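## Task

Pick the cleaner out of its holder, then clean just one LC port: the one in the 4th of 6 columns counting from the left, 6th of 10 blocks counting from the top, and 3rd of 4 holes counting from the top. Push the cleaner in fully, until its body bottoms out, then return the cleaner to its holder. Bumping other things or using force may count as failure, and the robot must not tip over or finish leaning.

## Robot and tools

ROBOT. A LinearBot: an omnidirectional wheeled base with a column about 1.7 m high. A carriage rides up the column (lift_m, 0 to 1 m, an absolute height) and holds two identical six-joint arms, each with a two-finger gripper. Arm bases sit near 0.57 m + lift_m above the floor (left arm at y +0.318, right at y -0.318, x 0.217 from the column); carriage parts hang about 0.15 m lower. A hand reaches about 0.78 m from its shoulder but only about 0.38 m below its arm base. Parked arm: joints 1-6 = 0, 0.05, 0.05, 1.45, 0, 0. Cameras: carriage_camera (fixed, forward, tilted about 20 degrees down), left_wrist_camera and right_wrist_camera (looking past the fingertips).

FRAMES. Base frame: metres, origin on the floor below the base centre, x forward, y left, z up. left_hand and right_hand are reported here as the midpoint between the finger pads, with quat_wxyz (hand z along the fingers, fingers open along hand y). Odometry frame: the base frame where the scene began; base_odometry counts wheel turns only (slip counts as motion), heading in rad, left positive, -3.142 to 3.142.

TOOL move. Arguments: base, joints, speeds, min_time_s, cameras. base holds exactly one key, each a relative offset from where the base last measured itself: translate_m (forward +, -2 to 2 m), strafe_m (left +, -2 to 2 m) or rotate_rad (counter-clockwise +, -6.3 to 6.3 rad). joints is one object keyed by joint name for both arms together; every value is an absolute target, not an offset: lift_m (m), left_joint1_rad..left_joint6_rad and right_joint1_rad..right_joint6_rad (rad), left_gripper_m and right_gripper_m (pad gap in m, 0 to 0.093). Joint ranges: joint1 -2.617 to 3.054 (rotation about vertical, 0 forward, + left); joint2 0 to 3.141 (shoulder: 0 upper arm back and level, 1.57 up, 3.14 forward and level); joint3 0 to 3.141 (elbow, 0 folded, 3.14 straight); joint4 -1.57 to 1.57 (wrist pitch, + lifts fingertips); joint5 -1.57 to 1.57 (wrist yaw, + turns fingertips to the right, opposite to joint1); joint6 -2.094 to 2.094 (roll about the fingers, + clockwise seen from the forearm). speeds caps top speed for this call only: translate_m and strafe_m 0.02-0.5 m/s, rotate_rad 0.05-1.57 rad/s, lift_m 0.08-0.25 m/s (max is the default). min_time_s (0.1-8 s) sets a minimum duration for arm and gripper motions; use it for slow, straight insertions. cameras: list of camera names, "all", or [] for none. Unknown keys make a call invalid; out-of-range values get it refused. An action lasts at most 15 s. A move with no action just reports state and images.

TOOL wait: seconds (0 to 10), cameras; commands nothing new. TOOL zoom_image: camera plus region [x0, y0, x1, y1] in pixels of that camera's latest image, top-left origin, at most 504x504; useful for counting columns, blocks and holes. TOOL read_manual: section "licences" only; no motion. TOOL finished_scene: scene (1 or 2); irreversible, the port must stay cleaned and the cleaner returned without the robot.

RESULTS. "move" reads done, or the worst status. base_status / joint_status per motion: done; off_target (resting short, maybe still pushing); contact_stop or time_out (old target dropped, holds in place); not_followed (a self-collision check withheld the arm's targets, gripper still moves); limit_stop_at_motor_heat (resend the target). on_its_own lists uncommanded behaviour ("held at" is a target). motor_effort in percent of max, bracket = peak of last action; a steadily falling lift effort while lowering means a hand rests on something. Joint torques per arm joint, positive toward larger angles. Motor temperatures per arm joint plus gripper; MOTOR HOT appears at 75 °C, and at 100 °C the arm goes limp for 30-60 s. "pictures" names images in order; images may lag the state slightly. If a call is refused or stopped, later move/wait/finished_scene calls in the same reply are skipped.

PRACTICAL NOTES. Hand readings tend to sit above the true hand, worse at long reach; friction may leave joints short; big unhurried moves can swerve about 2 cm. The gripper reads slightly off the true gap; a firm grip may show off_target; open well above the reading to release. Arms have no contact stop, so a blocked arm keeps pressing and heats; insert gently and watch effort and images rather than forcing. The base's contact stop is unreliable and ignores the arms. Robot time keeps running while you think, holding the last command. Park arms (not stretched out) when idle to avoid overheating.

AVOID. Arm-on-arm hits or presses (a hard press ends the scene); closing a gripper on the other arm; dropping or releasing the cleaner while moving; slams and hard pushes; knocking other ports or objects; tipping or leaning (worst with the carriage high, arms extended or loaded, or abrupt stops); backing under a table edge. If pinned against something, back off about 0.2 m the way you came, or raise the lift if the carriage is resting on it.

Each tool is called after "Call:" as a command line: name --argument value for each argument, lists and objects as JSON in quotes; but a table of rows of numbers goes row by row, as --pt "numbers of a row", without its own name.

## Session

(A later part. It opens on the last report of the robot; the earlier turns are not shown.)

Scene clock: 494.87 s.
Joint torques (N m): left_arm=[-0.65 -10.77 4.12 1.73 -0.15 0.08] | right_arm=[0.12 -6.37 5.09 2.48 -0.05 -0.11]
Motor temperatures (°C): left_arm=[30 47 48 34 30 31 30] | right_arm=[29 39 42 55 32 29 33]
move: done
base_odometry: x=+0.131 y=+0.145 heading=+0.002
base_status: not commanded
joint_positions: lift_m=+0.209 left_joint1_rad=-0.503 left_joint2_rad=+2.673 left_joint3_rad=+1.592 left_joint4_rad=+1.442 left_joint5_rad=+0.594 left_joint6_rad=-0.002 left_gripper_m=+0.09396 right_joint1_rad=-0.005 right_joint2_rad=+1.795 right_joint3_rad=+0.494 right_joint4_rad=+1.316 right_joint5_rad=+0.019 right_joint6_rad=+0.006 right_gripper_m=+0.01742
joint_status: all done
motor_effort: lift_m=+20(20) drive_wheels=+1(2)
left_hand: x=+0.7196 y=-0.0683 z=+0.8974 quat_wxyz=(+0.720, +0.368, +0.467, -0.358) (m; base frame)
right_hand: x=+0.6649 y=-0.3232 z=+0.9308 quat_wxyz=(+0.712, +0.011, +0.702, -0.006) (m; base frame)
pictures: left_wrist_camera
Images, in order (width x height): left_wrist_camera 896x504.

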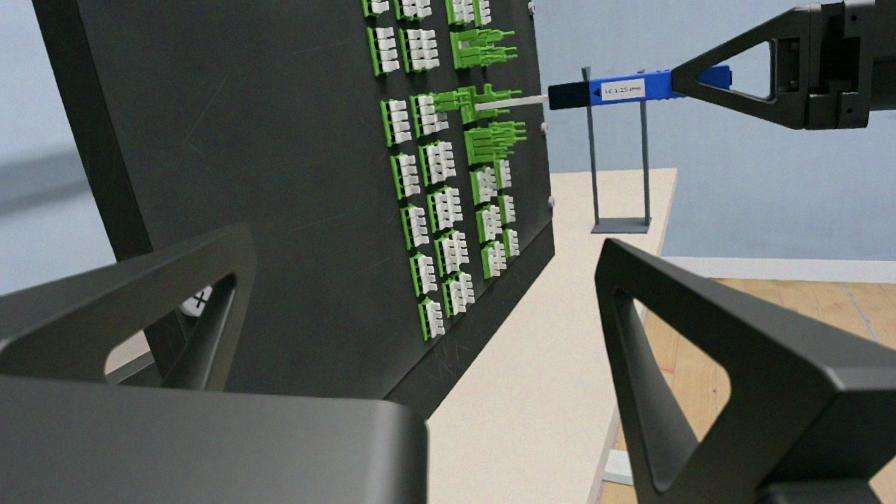

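Call:
move --joints '{"lift_m": 0.2073}' --cameras '[]'

Call:
move --base '{"translate_m": 0.004}' --speeds '{"translate_m": 0.02}' --cameras '[]'

Call:
wait --seconds 0.2 --cameras '["left_wrist_camera", "right_wrist_camera"]'

Call:
zoom_image --camera "right_wrist_camera" --region '[425, 40, 485, 100]'

Call:
zoom_image --camera "left_wrist_camera" --region '[455, 80, 500, 125]'

Scene clock: 557.97 s.
Joint torques (N m): left_arm=[-0.72 -10.96 4.14 1.68 -0.13 0.08] | right_arm=[0.14 -6.34 5.11 2.5 -0.05 -0.11]
Motor temperatures (°C): left_arm=[30 56 44 37 30 31 30] | right_arm=[29 39 42 56 32 29 33]
move: done
base_odometry: x=+0.131 y=+0.145 heading=+0.002
base_status: not commanded
joint_positions: lift_m=+0.208 left_joint1_rad=-0.503 left_joint2_rad=+2.676 left_joint3_rad=+1.592 left_joint4_rad=+1.447 left_joint5_rad=+0.592 left_joint6_rad=-0.002 left_gripper_m=+0.09396 right_joint1_rad=-0.005 right_joint2_rad=+1.795 right_joint3_rad=+0.494 right_joint4_rad=+1.316 right_joint5_rad=+0.019 right_joint6_rad=+0.006 right_gripper_m=+0.01742
joint_status: all done
motor_effort: lift_m=+19(20) drive_wheels=+2(3)
left_hand: x=+0.7194 y=-0.0680 z=+0.8957 quat_wxyz=(+0.721, +0.367, +0.467, -0.357) (m; base frame)
right_hand: x=+0.6649 y=-0.3232 z=+0.9297 quat_wxyz=(+0.712, +0.011, +0.702, -0.006) (m; base frame)
pictures: none
No camera images: "cameras" was empty.

Scene clock: 558.53 s.
Joint torques (N m): left_arm=[-0.7 -11 4.14 1.66 -0.11 0.07] | right_arm=[0.16 -6.42 5.08 2.47 -0.04 -0.11]
Motor temperatures (°C): left_arm=[30 56 44 37 30 31 30] | right_arm=[29 39 42 56 32 29 33]
move: done
base_odometry: x=+0.135 y=+0.145 heading=+0.003
base_status: done
joint_positions: lift_m=+0.208 left_joint1_rad=-0.503 left_joint2_rad=+2.676 left_joint3_rad=+1.592 left_joint4_rad=+1.449 left_joint5_rad=+0.592 left_joint6_rad=-0.002 left_gripper_m=+0.09396 right_joint1_rad=-0.005 right_joint2_rad=+1.795 right_joint3_rad=+0.494 right_joint4_rad=+1.316 right_joint5_rad=+0.019 right_joint6_rad=+0.006 right_gripper_m=+0.01742
joint_status: not commanded
motor_effort: lift_m=+19(19) drive_wheels=-3(9)
left_hand: x=+0.7193 y=-0.0680 z=+0.8959 quat_wxyz=(+0.721, +0.367, +0.466, -0.357) (m; base frame)
right_hand: x=+0.6649 y=-0.3232 z=+0.9298 quat_wxyz=(+0.712, +0.011, +0.702, -0.006) (m; base frame)
pictures: none
No camera images: "cameras" was empty.

Scene clock: 558.73 s.
Joint torques (N m): left_arm=[-0.68 -11.04 4.1 1.65 -0.12 0.07] | right_arm=[0.1 -6.34 5.07 2.49 -0.05 -0.11]
Motor temperatures (°C): left_arm=[30 56 44 37 30 31 30] | right_arm=[29 39 42 56 32 29 33]
base_odometry: x=+0.135 y=+0.145 heading=+0.003
base_status: done
joint_positions: lift_m=+0.208 left_joint1_rad=-0.503 left_joint2_rad=+2.676 left_joint3_rad=+1.592 left_joint4_rad=+1.449 left_joint5_rad=+0.592 left_joint6_rad=-0.002 left_gripper_m=+0.09396 right_joint1_rad=-0.005 right_joint2_rad=+1.795 right_joint3_rad=+0.494 right_joint4_rad=+1.316 right_joint5_rad=+0.019 right_joint6_rad=+0.006 right_gripper_m=+0.01742
joint_status: not commanded
motor_effort: lift_m=+19(19) drive_wheels=-3(9)
left_hand: x=+0.7193 y=-0.0680 z=+0.8959 quat_wxyz=(+0.721, +0.367, +0.466, -0.357) (m; base frame)
right_hand: x=+0.6649 y=-0.3232 z=+0.9298 quat_wxyz=(+0.712, +0.011, +0.702, -0.006) (m; base frame)
wait: 0.20 s; no rest
pictures: left_wrist_camera, right_wrist_camera
Images, in order (width x height): left_wrist_camera 896x504, right_wrist_camera 896x504.

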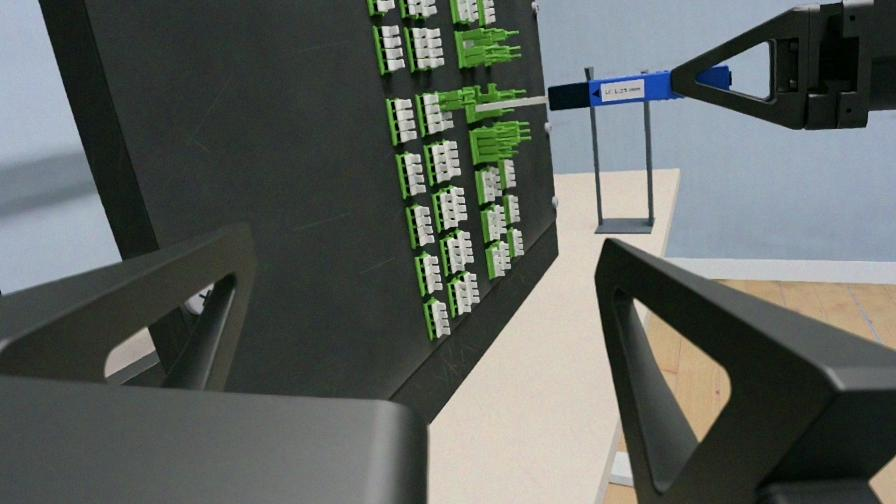

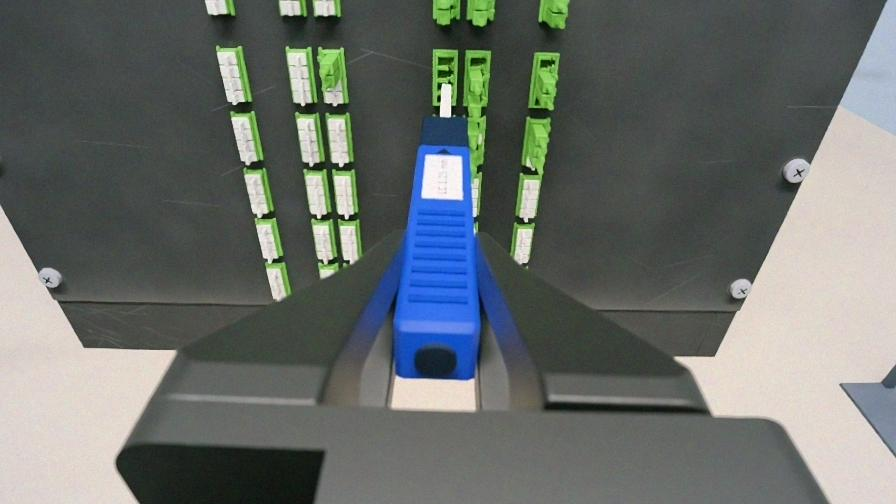

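Scaled by 8.400 from the camera's 896x504 image, which has a finer 1280x720 frame.

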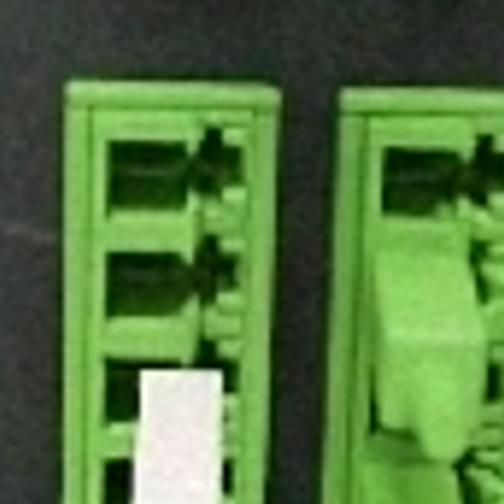

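Scaled by 11.200 from the camera's 896x504 image, which has a finer 1280x720 frame.

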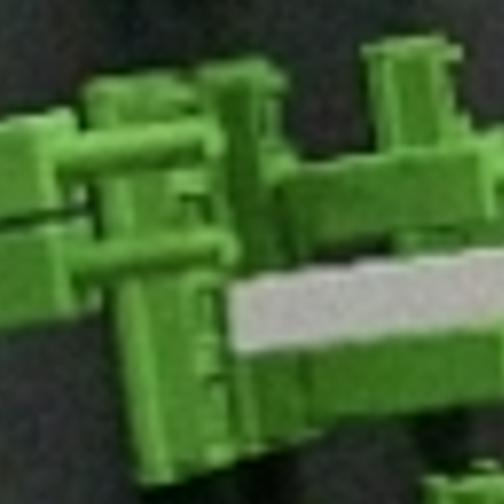

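Call:
move --joints '{"right_joint1_rad": 0.0045}' --min_time_s 1.5 --cameras '[]'

Call:
wait --seconds 0.4 --cameras '["left_wrist_camera", "right_wrist_camera"]'

Call:
zoom_image --camera "right_wrist_camera" --region '[425, 40, 485, 100]'

Scene clock: 566.13 s.
Joint torques (N m): left_arm=[-0.66 -11.02 4.1 1.66 -0.12 0.08] | right_arm=[0.72 -6.34 5.07 2.47 -0.04 -0.11]
Motor temperatures (°C): left_arm=[30 55 43 38 30 31 30] | right_arm=[29 39 42 56 32 29 33]
move: done
base_odometry: x=+0.135 y=+0.145 heading=+0.003
base_status: not commanded
joint_positions: lift_m=+0.208 left_joint1_rad=-0.503 left_joint2_rad=+2.676 left_joint3_rad=+1.592 left_joint4_rad=+1.449 left_joint5_rad=+0.592 left_joint6_rad=-0.002 left_gripper_m=+0.09396 right_joint1_rad=-0.001 right_joint2_rad=+1.795 right_joint3_rad=+0.494 right_joint4_rad=+1.316 right_joint5_rad=+0.019 right_joint6_rad=+0.006 right_gripper_m=+0.01742
joint_status: all done
motor_effort: lift_m=+19(19) drive_wheels=-3(3)
left_hand: x=+0.7194 y=-0.0679 z=+0.8959 quat_wxyz=(+0.721, +0.367, +0.466, -0.357) (m; base frame)
right_hand: x=+0.6649 y=-0.3217 z=+0.9298 quat_wxyz=(+0.712, +0.009, +0.702, -0.005) (m; base frame)
pictures: none
No camera images: "cameras" was empty.

Scene clock: 566.53 s.
Joint torques (N m): left_arm=[-0.68 -10.95 4.12 1.66 -0.13 0.09] | right_arm=[0.72 -6.35 5.05 2.47 -0.04 -0.11]
Motor temperatures (°C): left_arm=[30 55 43 38 30 31 30] | right_arm=[29 39 42 56 32 29 33]
base_odometry: x=+0.135 y=+0.145 heading=+0.003
base_status: not commanded
joint_positions: lift_m=+0.208 left_joint1_rad=-0.503 left_joint2_rad=+2.676 left_joint3_rad=+1.592 left_joint4_rad=+1.449 left_joint5_rad=+0.592 left_joint6_rad=-0.002 left_gripper_m=+0.09396 right_joint1_rad=-0.001 right_joint2_rad=+1.795 right_joint3_rad=+0.494 right_joint4_rad=+1.316 right_joint5_rad=+0.019 right_joint6_rad=+0.006 right_gripper_m=+0.01742
joint_status: all done
motor_effort: lift_m=+19(19) drive_wheels=-3(3)
left_hand: x=+0.7194 y=-0.0679 z=+0.8959 quat_wxyz=(+0.721, +0.367, +0.466, -0.357) (m; base frame)
right_hand: x=+0.6649 y=-0.3217 z=+0.9298 quat_wxyz=(+0.712, +0.009, +0.702, -0.005) (m; base frame)
wait: 0.40 s; at rest by 0.27 s
pictures: left_wrist_camera, right_wrist_camera
Images, in order (width x height): left_wrist_camera 896x504, right_wrist_camera 896x504.

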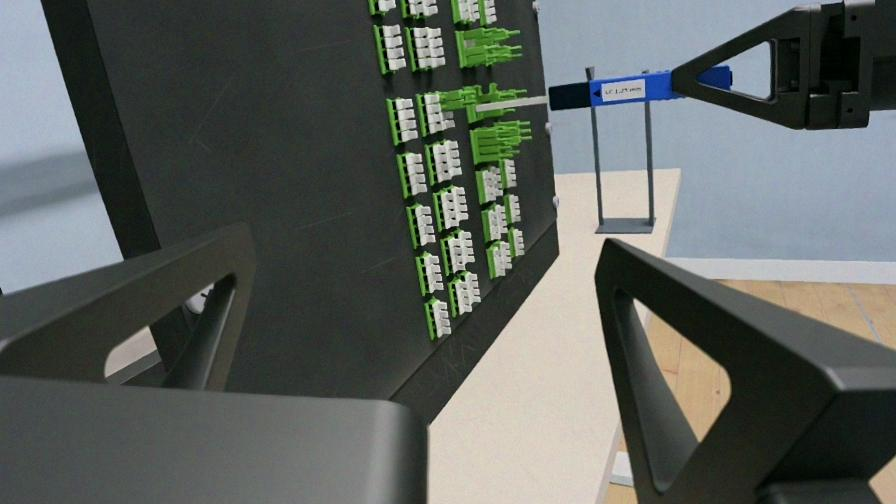

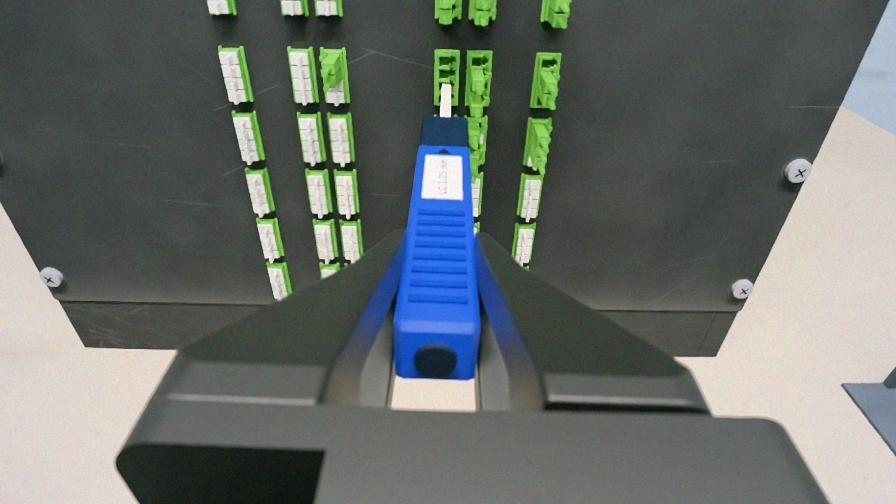

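Scaled by 8.400 from the camera's 896x504 image, which has a finer 1280x720 frame.

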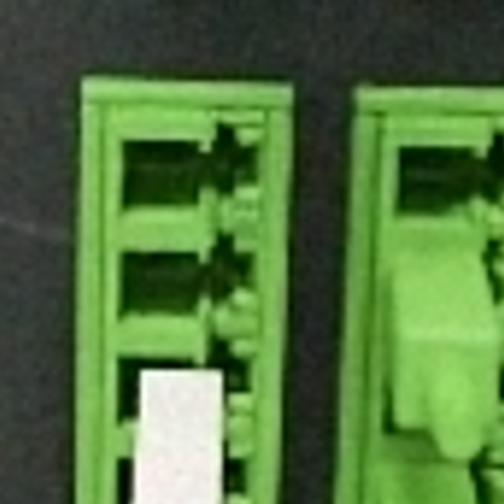

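Call:
wait --seconds 0.2 --cameras '["right_wrist_camera"]'

Call:
zoom_image --camera "right_wrist_camera" --region '[425, 40, 485, 100]'

Scene clock: 568.23 s.
Joint torques (N m): left_arm=[-0.66 -10.96 4.07 1.66 -0.13 0.07] | right_arm=[0.72 -6.34 5.09 2.47 -0.05 -0.11]
Motor temperatures (°C): left_arm=[30 54 43 38 30 31 30] | right_arm=[29 39 42 56 32 29 33]
base_odometry: x=+0.135 y=+0.145 heading=+0.003
base_status: not commanded
joint_positions: lift_m=+0.208 left_joint1_rad=-0.503 left_joint2_rad=+2.676 left_joint3_rad=+1.592 left_joint4_rad=+1.449 left_joint5_rad=+0.592 left_joint6_rad=-0.002 left_gripper_m=+0.09396 right_joint1_rad=-0.001 right_joint2_rad=+1.795 right_joint3_rad=+0.494 right_joint4_rad=+1.316 right_joint5_rad=+0.019 right_joint6_rad=+0.006 right_gripper_m=+0.01742
joint_status: all done
motor_effort: lift_m=+19(19) drive_wheels=-3(3)
left_hand: x=+0.7194 y=-0.0679 z=+0.8959 quat_wxyz=(+0.721, +0.367, +0.466, -0.357) (m; base frame)
right_hand: x=+0.6649 y=-0.3217 z=+0.9298 quat_wxyz=(+0.712, +0.009, +0.702, -0.005) (m; base frame)
wait: 0.20 s; at rest from the start
pictures: right_wrist_camera
Images, in order (width x height): right_wrist_camera 896x504.

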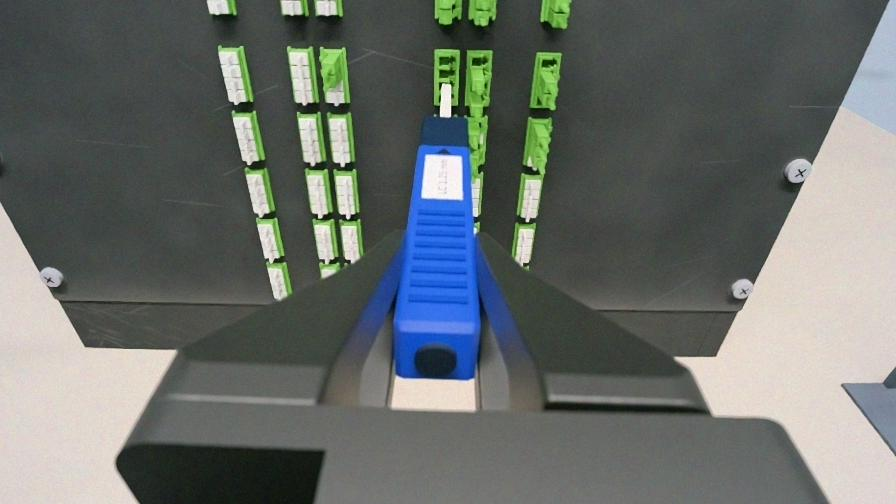

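Scaled by 8.400 from the camera's 896x504 image, which has a finer 1280x720 frame.

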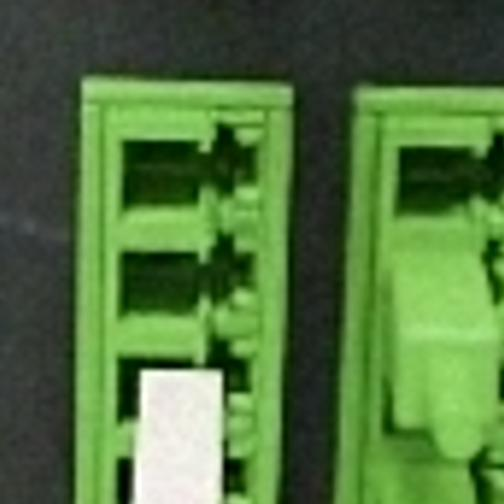

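Call:
move --joints '{"right_joint1_rad": 0.0085}' --min_time_s 1.5 --cameras '[]'

Call:
wait --seconds 0.6 --cameras '["left_wrist_camera", "right_wrist_camera"]'

Call:
zoom_image --camera "right_wrist_camera" --region '[425, 40, 485, 100]'

Call:
zoom_image --camera "left_wrist_camera" --region '[455, 80, 500, 125]'

Scene clock: 575.60 s.
Joint torques (N m): left_arm=[-0.72 -10.97 4.12 1.66 -0.13 0.09] | right_arm=[0.69 -6.37 5.09 2.48 -0.04 -0.11]
Motor temperatures (°C): left_arm=[30 54 43 38 30 31 30] | right_arm=[29 39 42 56 32 29 33]
move: done
base_odometry: x=+0.135 y=+0.145 heading=+0.003
base_status: not commanded
joint_positions: lift_m=+0.208 left_joint1_rad=-0.503 left_joint2_rad=+2.676 left_joint3_rad=+1.592 left_joint4_rad=+1.449 left_joint5_rad=+0.592 left_joint6_rad=-0.002 left_gripper_m=+0.09396 right_joint1_rad=+0.003 right_joint2_rad=+1.795 right_joint3_rad=+0.494 right_joint4_rad=+1.316 right_joint5_rad=+0.019 right_joint6_rad=+0.006 right_gripper_m=+0.01742
joint_status: all done
motor_effort: lift_m=+19(19) drive_wheels=-3(3)
left_hand: x=+0.7194 y=-0.0679 z=+0.8959 quat_wxyz=(+0.721, +0.367, +0.466, -0.357) (m; base frame)
right_hand: x=+0.6650 y=-0.3199 z=+0.9297 quat_wxyz=(+0.712, +0.008, +0.702, -0.004) (m; base frame)
pictures: none
No camera images: "cameras" was empty.

Scene clock: 576.20 s.
Joint torques (N m): left_arm=[-0.68 -11 4.14 1.66 -0.13 0.07] | right_arm=[0.72 -6.37 5.08 2.48 -0.04 -0.11]
Motor temperatures (°C): left_arm=[30 54 43 38 30 31 30] | right_arm=[29 39 42 56 32 29 33]
base_odometry: x=+0.135 y=+0.145 heading=+0.003
base_status: not commanded
joint_positions: lift_m=+0.208 left_joint1_rad=-0.503 left_joint2_rad=+2.676 left_joint3_rad=+1.592 left_joint4_rad=+1.449 left_joint5_rad=+0.592 left_joint6_rad=-0.002 left_gripper_m=+0.09396 right_joint1_rad=+0.003 right_joint2_rad=+1.795 right_joint3_rad=+0.494 right_joint4_rad=+1.316 right_joint5_rad=+0.019 right_joint6_rad=+0.006 right_gripper_m=+0.01742
joint_status: all done
motor_effort: lift_m=+19(19) drive_wheels=-3(3)
left_hand: x=+0.7194 y=-0.0679 z=+0.8959 quat_wxyz=(+0.721, +0.367, +0.466, -0.357) (m; base frame)
right_hand: x=+0.6650 y=-0.3199 z=+0.9297 quat_wxyz=(+0.712, +0.008, +0.702, -0.004) (m; base frame)
wait: 0.60 s; at rest by 0.27 s
pictures: left_wrist_camera, right_wrist_camera
Images, in order (width x height): left_wrist_camera 896x504, right_wrist_camera 896x504.

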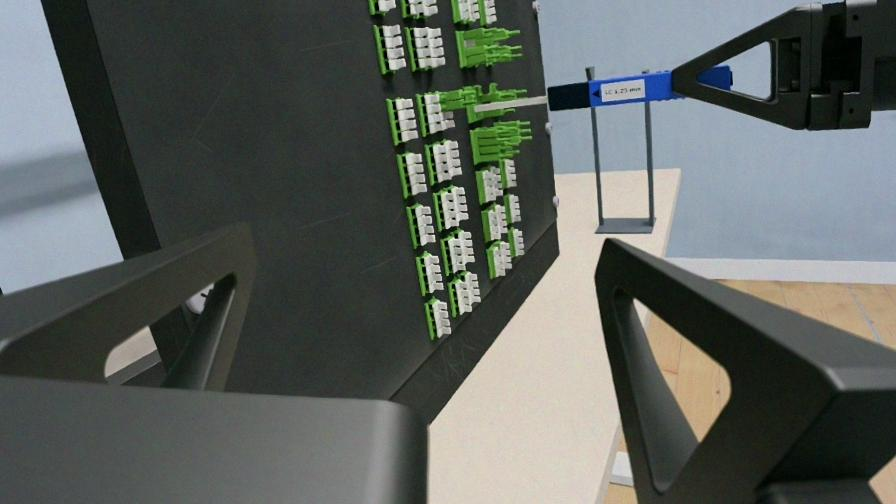

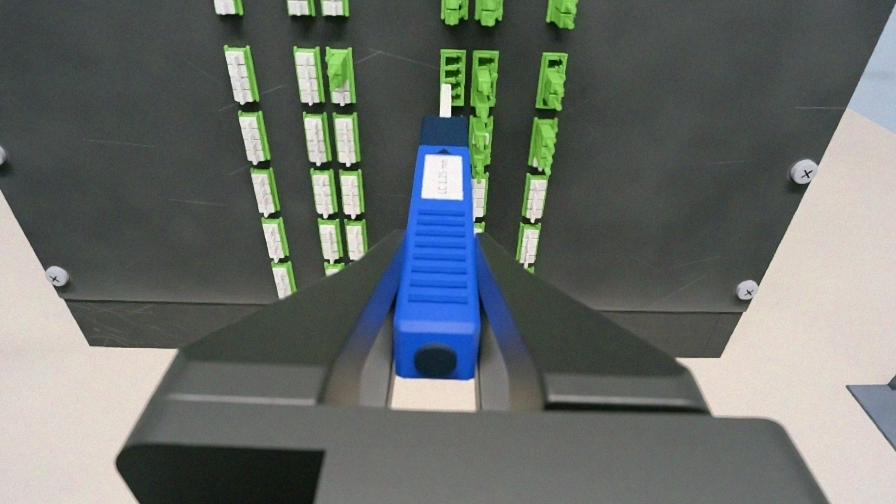

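Scaled by 8.400 from the camera's 896x504 image, which has a finer 1280x720 frame.

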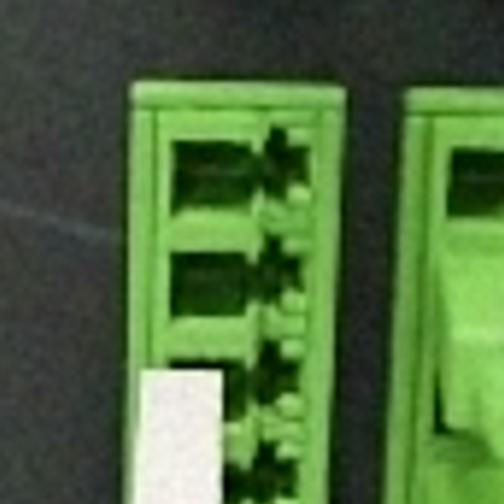

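Scaled by 11.200 from the camera's 896x504 image, which has a finer 1280x720 frame.

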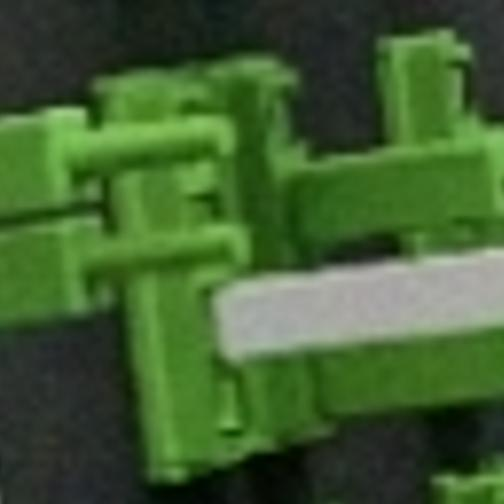

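Call:
move --joints '{"right_joint1_rad": 0.003, "right_joint5_rad": 0.0345}' --min_time_s 1 --cameras '[]'

Call:
wait --seconds 0.6 --cameras '["right_wrist_camera"]'

Call:
zoom_image --camera "right_wrist_camera" --region '[425, 40, 485, 100]'

Scene clock: 583.20 s.
Joint torques (N m): left_arm=[-0.66 -11 4.1 1.66 -0.12 0.08] | right_arm=[0.2 -6.35 5.08 2.48 0.07 -0.11]
Motor temperatures (°C): left_arm=[30 54 43 39 30 31 30] | right_arm=[29 39 42 56 32 29 33]
move: done
base_odometry: x=+0.135 y=+0.145 heading=+0.003
base_status: not commanded
joint_positions: lift_m=+0.208 left_joint1_rad=-0.503 left_joint2_rad=+2.676 left_joint3_rad=+1.592 left_joint4_rad=+1.449 left_joint5_rad=+0.592 left_joint6_rad=-0.002 left_gripper_m=+0.09396 right_joint1_rad=+0.003 right_joint2_rad=+1.795 right_joint3_rad=+0.494 right_joint4_rad=+1.316 right_joint5_rad=+0.025 right_joint6_rad=+0.006 right_gripper_m=+0.01742
joint_status: all done
motor_effort: lift_m=+19(19) drive_wheels=-3(3)
left_hand: x=+0.7194 y=-0.0679 z=+0.8959 quat_wxyz=(+0.721, +0.367, +0.466, -0.357) (m; base frame)
right_hand: x=+0.6649 y=-0.3210 z=+0.9297 quat_wxyz=(+0.712, +0.010, +0.702, -0.006) (m; base frame)
pictures: none
No camera images: "cameras" was empty.

Scene clock: 583.80 s.
Joint torques (N m): left_arm=[-0.64 -11.02 4.11 1.66 -0.13 0.08] | right_arm=[0.21 -6.35 5.08 2.47 0.06 -0.11]
Motor temperatures (°C): left_arm=[30 54 43 39 30 31 30] | right_arm=[29 39 42 56 32 29 33]
base_odometry: x=+0.135 y=+0.145 heading=+0.003
base_status: not commanded
joint_positions: lift_m=+0.208 left_joint1_rad=-0.503 left_joint2_rad=+2.676 left_joint3_rad=+1.592 left_joint4_rad=+1.449 left_joint5_rad=+0.592 left_joint6_rad=-0.002 left_gripper_m=+0.09396 right_joint1_rad=+0.003 right_joint2_rad=+1.795 right_joint3_rad=+0.494 right_joint4_rad=+1.316 right_joint5_rad=+0.025 right_joint6_rad=+0.006 right_gripper_m=+0.01742
joint_status: all done
motor_effort: lift_m=+19(19) drive_wheels=-3(3)
left_hand: x=+0.7194 y=-0.0679 z=+0.8959 quat_wxyz=(+0.721, +0.367, +0.466, -0.357) (m; base frame)
right_hand: x=+0.6649 y=-0.3210 z=+0.9297 quat_wxyz=(+0.712, +0.010, +0.702, -0.006) (m; base frame)
wait: 0.60 s; at rest by 0.27 s
pictures: right_wrist_camera
Images, in order (width x height): right_wrist_camera 896x504.

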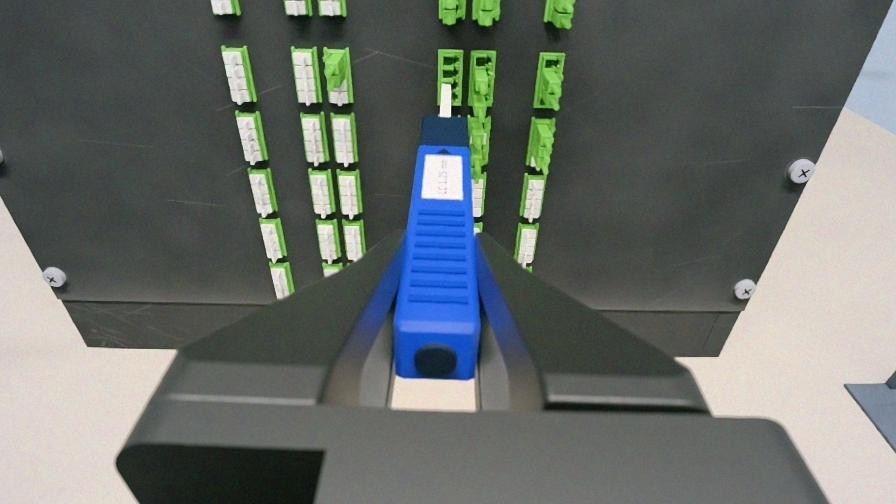

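Scaled by 8.400 from the camera's 896x504 image, which has a finer 1280x720 frame.

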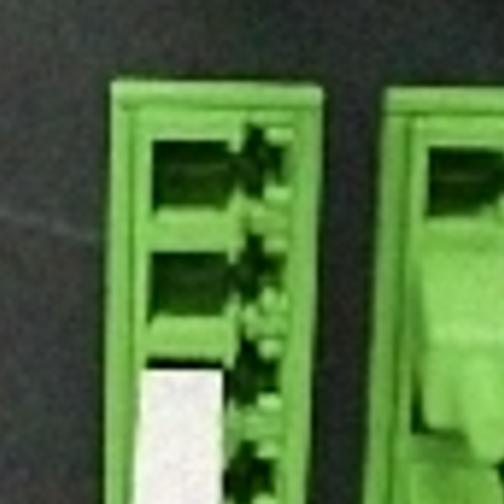

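Call:
move --joints '{"right_joint5_rad": 0.0362}' --min_time_s 0.8 --cameras '[]'

Call:
move --joints '{"right_joint5_rad": 0.027}' --min_time_s 0.8 --cameras '["right_wrist_camera"]'

Call:
zoom_image --camera "right_wrist_camera" --region '[425, 40, 485, 100]'

Scene clock: 590.00 s.
Joint torques (N m): left_arm=[-0.7 -11 4.1 1.67 -0.12 0.07] | right_arm=[0.18 -6.34 5.09 2.47 0.06 -0.11]
Motor temperatures (°C): left_arm=[30 54 43 39 30 31 30] | right_arm=[29 39 42 56 32 29 33]
move: done
base_odometry: x=+0.135 y=+0.145 heading=+0.003
base_status: not commanded
joint_positions: lift_m=+0.208 left_joint1_rad=-0.503 left_joint2_rad=+2.676 left_joint3_rad=+1.592 left_joint4_rad=+1.449 left_joint5_rad=+0.592 left_joint6_rad=-0.002 left_gripper_m=+0.09396 right_joint1_rad=+0.003 right_joint2_rad=+1.795 right_joint3_rad=+0.494 right_joint4_rad=+1.316 right_joint5_rad=+0.027 right_joint6_rad=+0.006 right_gripper_m=+0.01742
joint_status: all done
motor_effort: lift_m=+19(19) drive_wheels=-3(3)
left_hand: x=+0.7194 y=-0.0679 z=+0.8959 quat_wxyz=(+0.721, +0.367, +0.466, -0.357) (m; base frame)
right_hand: x=+0.6649 y=-0.3213 z=+0.9297 quat_wxyz=(+0.712, +0.011, +0.702, -0.006) (m; base frame)
pictures: none
No camera images: "cameras" was empty.

Scene clock: 591.10 s.
Joint torques (N m): left_arm=[-0.7 -10.99 4.14 1.67 -0.13 0.07] | right_arm=[0.2 -6.35 5.07 2.47 -0.04 -0.11]
Motor temperatures (°C): left_arm=[30 54 43 39 30 31 30] | right_arm=[29 39 42 56 32 29 33]
move: done
base_odometry: x=+0.135 y=+0.145 heading=+0.003
base_status: not commanded
joint_positions: lift_m=+0.208 left_joint1_rad=-0.503 left_joint2_rad=+2.676 left_joint3_rad=+1.592 left_joint4_rad=+1.449 left_joint5_rad=+0.592 left_joint6_rad=-0.002 left_gripper_m=+0.09396 right_joint1_rad=+0.003 right_joint2_rad=+1.795 right_joint3_rad=+0.494 right_joint4_rad=+1.316 right_joint5_rad=+0.027 right_joint6_rad=+0.006 right_gripper_m=+0.01742
joint_status: all done
motor_effort: lift_m=+19(19) drive_wheels=-3(3)
left_hand: x=+0.7194 y=-0.0679 z=+0.8959 quat_wxyz=(+0.721, +0.367, +0.466, -0.357) (m; base frame)
right_hand: x=+0.6649 y=-0.3213 z=+0.9297 quat_wxyz=(+0.712, +0.011, +0.702, -0.006) (m; base frame)
pictures: right_wrist_camera
Images, in order (width x height): right_wrist_camera 896x504.

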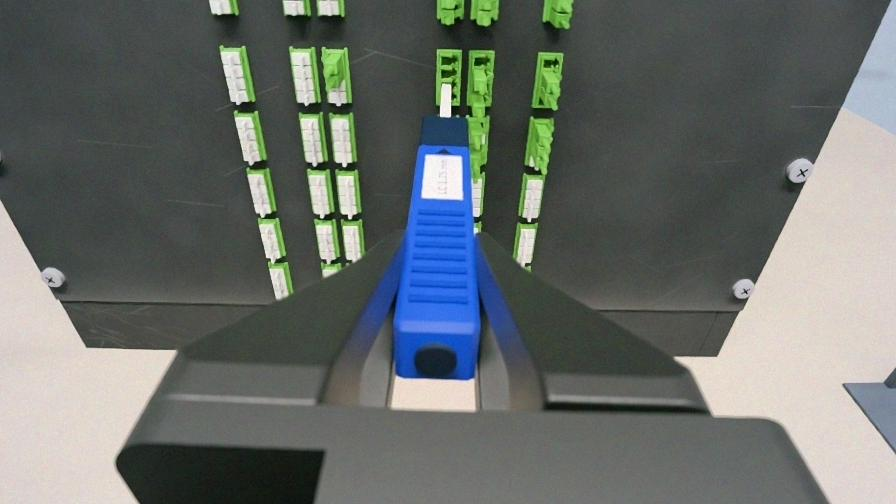

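Scaled by 8.400 from the camera's 896x504 image, which has a finer 1280x720 frame.

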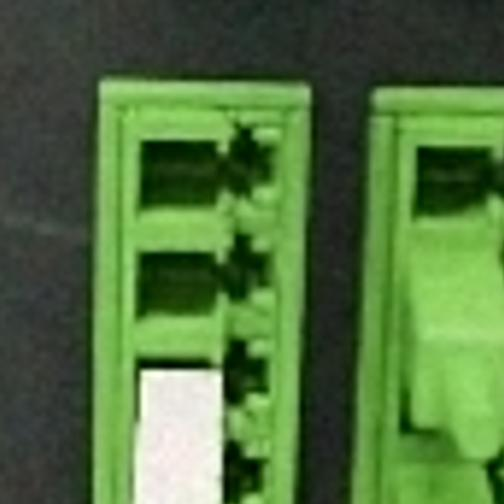

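Call:
move --base '{"translate_m": 0.003}' --speeds '{"translate_m": 0.02}' --cameras '[]'

Call:
wait --seconds 0.3 --cameras '["left_wrist_camera", "right_wrist_camera"]'

Call:
zoom_image --camera "right_wrist_camera" --region '[425, 40, 485, 100]'

Call:
zoom_image --camera "left_wrist_camera" --region '[455, 80, 500, 125]'

Scene clock: 594.50 s.
Joint torques (N m): left_arm=[-0.72 -10.99 4.14 1.65 -0.12 0.08] | right_arm=[0.18 -6.37 5.07 2.47 -0.05 -0.11]
Motor temperatures (°C): left_arm=[30 54 43 39 30 31 30] | right_arm=[29 39 42 56 32 29 33]
move: done
base_odometry: x=+0.138 y=+0.145 heading=+0.003
base_status: done
joint_positions: lift_m=+0.208 left_joint1_rad=-0.503 left_joint2_rad=+2.676 left_joint3_rad=+1.592 left_joint4_rad=+1.450 left_joint5_rad=+0.592 left_joint6_rad=-0.002 left_gripper_m=+0.09396 right_joint1_rad=+0.003 right_joint2_rad=+1.795 right_joint3_rad=+0.494 right_joint4_rad=+1.317 right_joint5_rad=+0.027 right_joint6_rad=+0.006 right_gripper_m=+0.01742
joint_status: not commanded
motor_effort: lift_m=+19(19) drive_wheels=+2(9)
left_hand: x=+0.7193 y=-0.0679 z=+0.8962 quat_wxyz=(+0.722, +0.367, +0.466, -0.357) (m; base frame)
right_hand: x=+0.6649 y=-0.3213 z=+0.9299 quat_wxyz=(+0.713, +0.011, +0.701, -0.006) (m; base frame)
pictures: none
No camera images: "cameras" was empty.

Scene clock: 594.80 s.
Joint torques (N m): left_arm=[-0.7 -10.99 4.11 1.64 -0.12 0.09] | right_arm=[0.2 -6.35 5.08 2.46 -0.04 -0.12]
Motor temperatures (°C): left_arm=[30 54 43 39 30 31 30] | right_arm=[29 39 42 56 32 29 33]
base_odometry: x=+0.138 y=+0.145 heading=+0.003
base_status: done
joint_positions: lift_m=+0.208 left_joint1_rad=-0.503 left_joint2_rad=+2.676 left_joint3_rad=+1.592 left_joint4_rad=+1.450 left_joint5_rad=+0.592 left_joint6_rad=-0.002 left_gripper_m=+0.09396 right_joint1_rad=+0.003 right_joint2_rad=+1.795 right_joint3_rad=+0.494 right_joint4_rad=+1.317 right_joint5_rad=+0.027 right_joint6_rad=+0.006 right_gripper_m=+0.01742
joint_status: not commanded
motor_effort: lift_m=+19(19) drive_wheels=+2(9)
left_hand: x=+0.7193 y=-0.0679 z=+0.8962 quat_wxyz=(+0.722, +0.367, +0.466, -0.357) (m; base frame)
right_hand: x=+0.6649 y=-0.3213 z=+0.9299 quat_wxyz=(+0.713, +0.011, +0.701, -0.006) (m; base frame)
wait: 0.30 s; at rest by 0.27 s
pictures: left_wrist_camera, right_wrist_camera
Images, in order (width x height): left_wrist_camera 896x504, right_wrist_camera 896x504.

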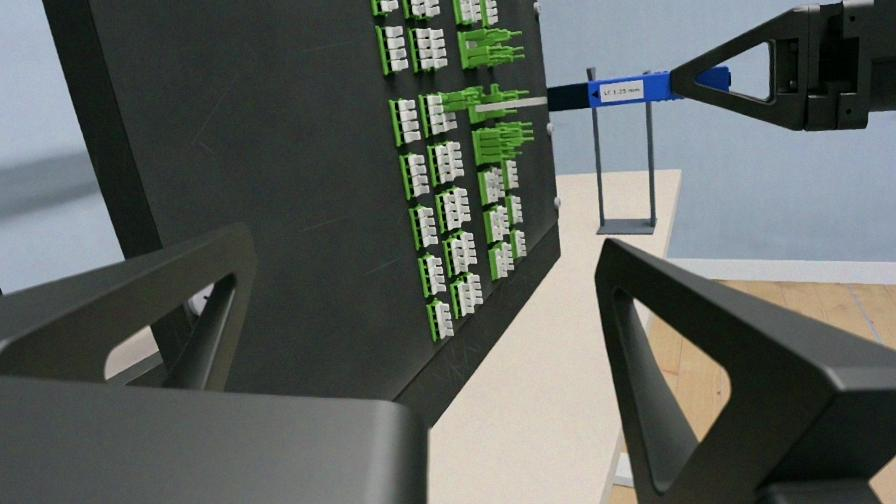

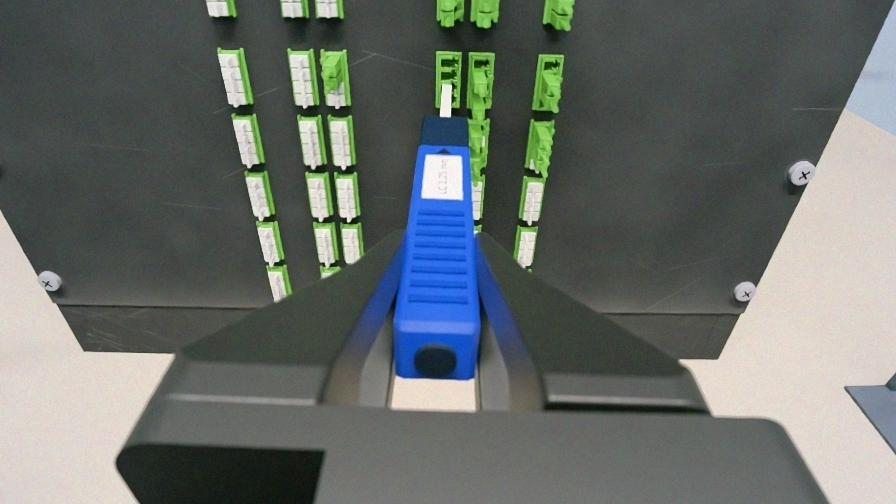

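Scaled by 8.400 from the camera's 896x504 image, which has a finer 1280x720 frame.

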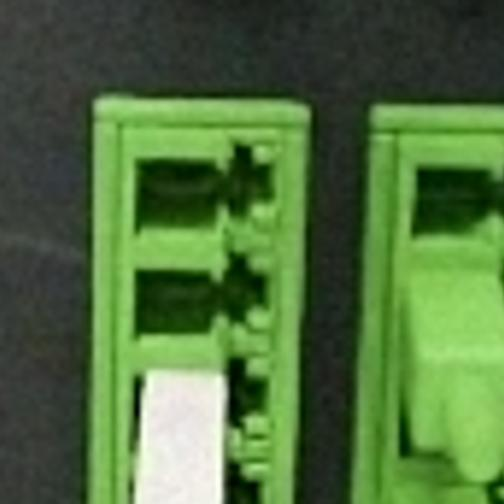

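Scaled by 11.200 from the camera's 896x504 image, which has a finer 1280x720 frame.

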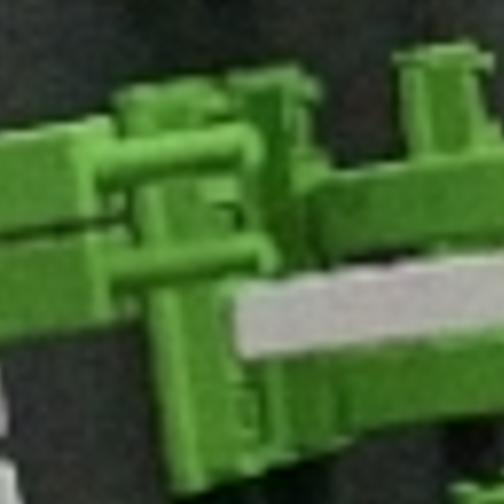

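Call:
move --cameras '["left_wrist_camera", "right_wrist_camera"]'

Call:
zoom_image --camera "right_wrist_camera" --region '[425, 40, 485, 100]'

Call:
zoom_image --camera "left_wrist_camera" --region '[455, 80, 500, 125]'

Scene clock: 613.57 s.
Joint torques (N m): left_arm=[-0.66 -11 4.14 1.65 -0.13 0.07] | right_arm=[0.21 -6.32 5.08 2.46 -0.04 -0.11]
Motor temperatures (°C): left_arm=[30 55 43 40 30 31 30] | right_arm=[29 39 42 55 32 29 33]
base_odometry: x=+0.138 y=+0.145 heading=+0.003
base_status: done
joint_positions: lift_m=+0.208 left_joint1_rad=-0.503 left_joint2_rad=+2.676 left_joint3_rad=+1.592 left_joint4_rad=+1.450 left_joint5_rad=+0.592 left_joint6_rad=-0.002 left_gripper_m=+0.09396 right_joint1_rad=+0.003 right_joint2_rad=+1.795 right_joint3_rad=+0.494 right_joint4_rad=+1.317 right_joint5_rad=+0.027 right_joint6_rad=+0.006 right_gripper_m=+0.01742
joint_status: not commanded
motor_effort: lift_m=+19(19) drive_wheels=+2(9)
left_hand: x=+0.7193 y=-0.0679 z=+0.8962 quat_wxyz=(+0.722, +0.367, +0.466, -0.357) (m; base frame)
right_hand: x=+0.6649 y=-0.3213 z=+0.9299 quat_wxyz=(+0.713, +0.011, +0.701, -0.006) (m; base frame)
pictures: left_wrist_camera, right_wrist_camera
Images, in order (width x height): left_wrist_camera 896x504, right_wrist_camera 896x504.

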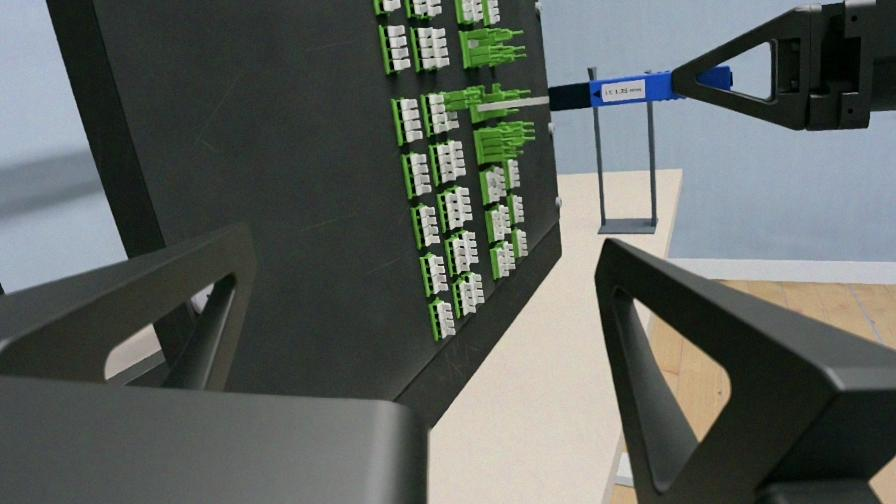

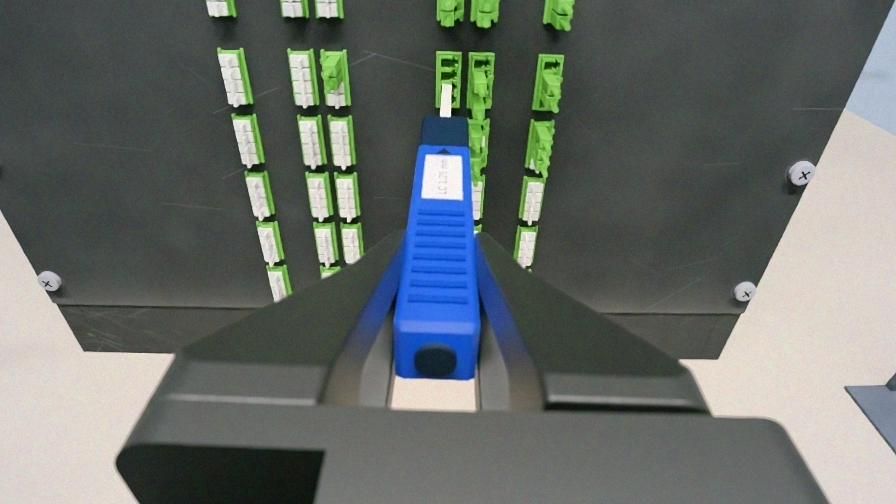

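Scaled by 8.400 from the camera's 896x504 image, which has a finer 1280x720 frame.

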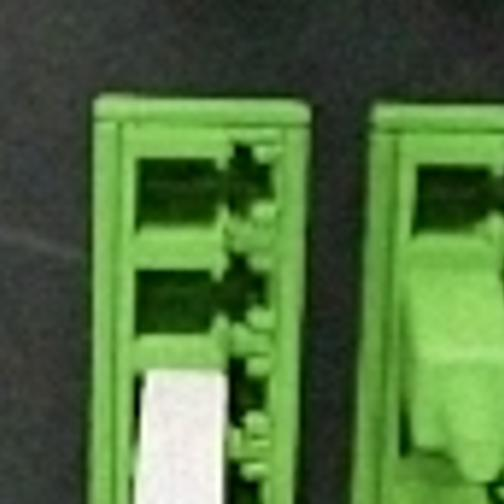

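Scaled by 11.200 from the camera's 896x504 image, which has a finer 1280x720 frame.

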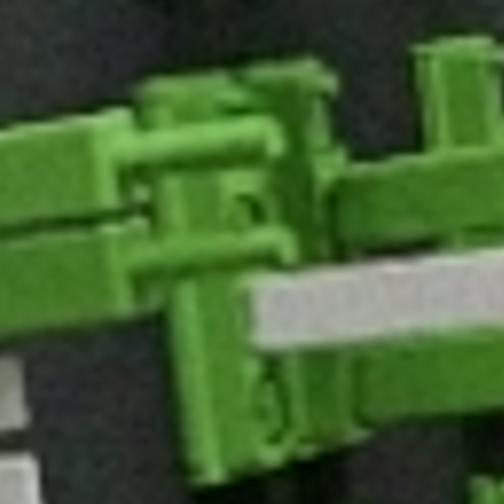

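Call:
move --base '{"translate_m": -0.003}' --speeds '{"translate_m": 0.02}' --cameras '[]'

Call:
wait --seconds 0.5 --cameras '["left_wrist_camera", "right_wrist_camera"]'

Call:
zoom_image --camera "right_wrist_camera" --region '[425, 40, 485, 100]'

Call:
zoom_image --camera "left_wrist_camera" --region '[455, 80, 500, 125]'

Scene clock: 627.27 s.
Joint torques (N m): left_arm=[-0.47 -10.99 4.11 1.63 -0.12 0.08] | right_arm=[0.17 -6.37 5.11 2.48 -0.05 -0.11]
Motor temperatures (°C): left_arm=[30 55 42 40 30 31 30] | right_arm=[29 39 42 55 32 29 33]
move: done
base_odometry: x=+0.135 y=+0.145 heading=+0.003
base_status: done
joint_positions: lift_m=+0.208 left_joint1_rad=-0.505 left_joint2_rad=+2.676 left_joint3_rad=+1.592 left_joint4_rad=+1.450 left_joint5_rad=+0.592 left_joint6_rad=-0.002 left_gripper_m=+0.09396 right_joint1_rad=+0.003 right_joint2_rad=+1.795 right_joint3_rad=+0.494 right_joint4_rad=+1.317 right_joint5_rad=+0.027 right_joint6_rad=+0.006 right_gripper_m=+0.01742
joint_status: not commanded
motor_effort: lift_m=+19(19) drive_wheels=+1(10)
left_hand: x=+0.7185 y=-0.0690 z=+0.8962 quat_wxyz=(+0.721, +0.368, +0.465, -0.358) (m; base frame)
right_hand: x=+0.6649 y=-0.3213 z=+0.9300 quat_wxyz=(+0.713, +0.011, +0.701, -0.006) (m; base frame)
pictures: none
No camera images: "cameras" was empty.

Scene clock: 627.77 s.
Joint torques (N m): left_arm=[-0.44 -10.97 4.1 1.65 -0.12 0.08] | right_arm=[0.13 -6.38 5.07 2.47 -0.04 -0.11]
Motor temperatures (°C): left_arm=[30 55 42 40 30 31 30] | right_arm=[29 39 42 55 32 29 33]
base_odometry: x=+0.135 y=+0.145 heading=+0.003
base_status: done
joint_positions: lift_m=+0.208 left_joint1_rad=-0.505 left_joint2_rad=+2.676 left_joint3_rad=+1.592 left_joint4_rad=+1.450 left_joint5_rad=+0.592 left_joint6_rad=-0.002 left_gripper_m=+0.09396 right_joint1_rad=+0.003 right_joint2_rad=+1.795 right_joint3_rad=+0.494 right_joint4_rad=+1.317 right_joint5_rad=+0.027 right_joint6_rad=+0.006 right_gripper_m=+0.01742
joint_status: not commanded
motor_effort: lift_m=+19(19) drive_wheels=+0(10)
left_hand: x=+0.7185 y=-0.0690 z=+0.8962 quat_wxyz=(+0.721, +0.368, +0.465, -0.358) (m; base frame)
right_hand: x=+0.6649 y=-0.3213 z=+0.9300 quat_wxyz=(+0.713, +0.011, +0.701, -0.006) (m; base frame)
wait: 0.50 s; at rest by 0.27 s
pictures: left_wrist_camera, right_wrist_camera
Images, in order (width x height): left_wrist_camera 896x504, right_wrist_camera 896x504.

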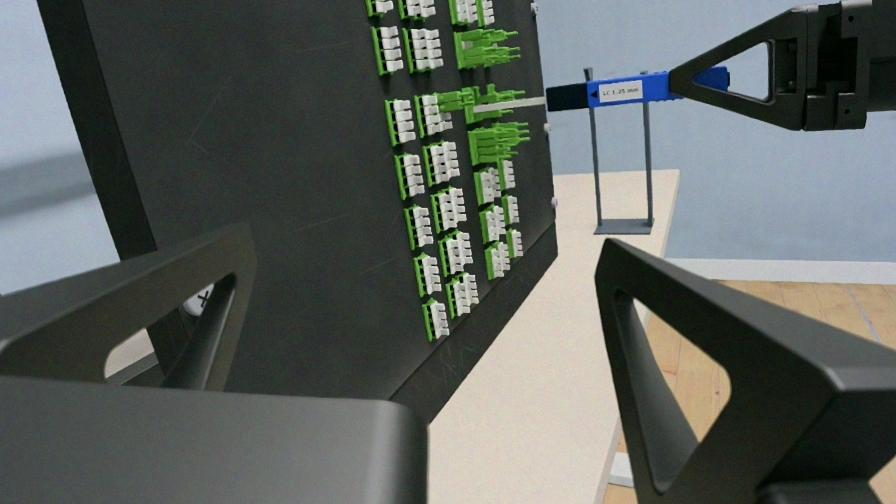

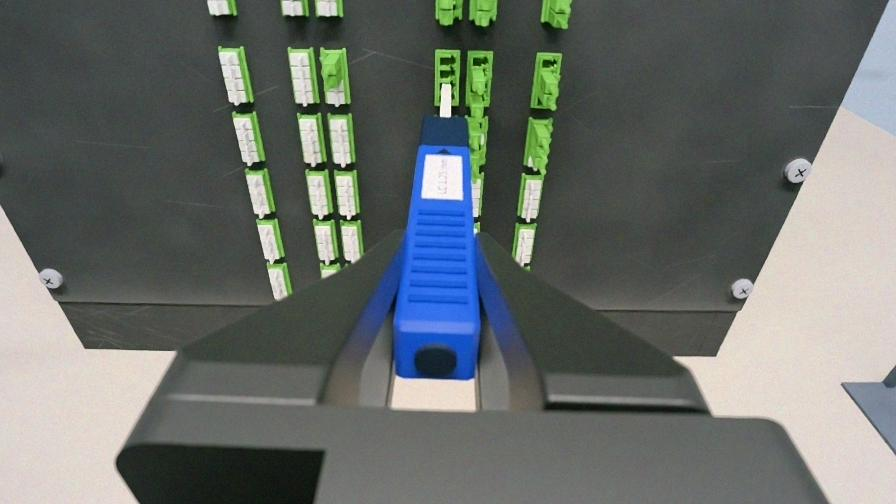

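Scaled by 8.400 from the camera's 896x504 image, which has a finer 1280x720 frame.

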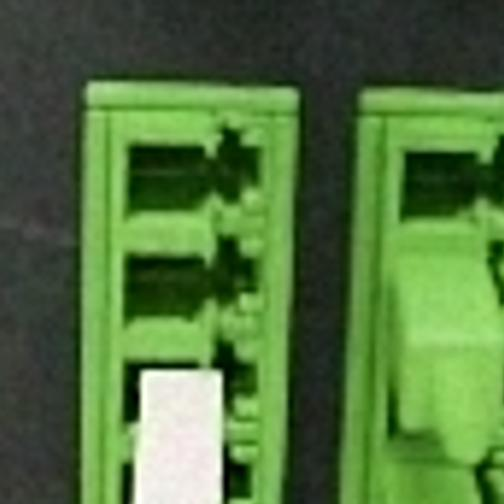

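Scaled by 11.200 from the camera's 896x504 image, which has a finer 1280x720 frame.

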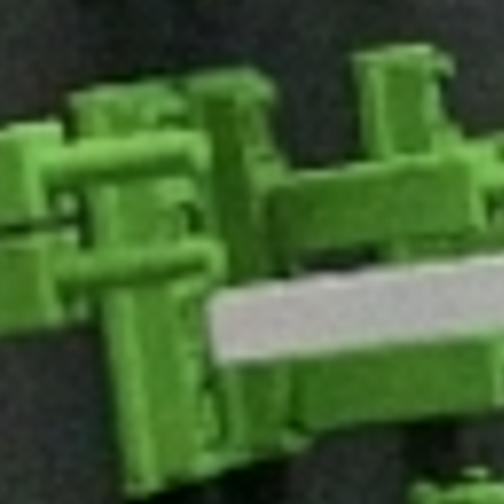

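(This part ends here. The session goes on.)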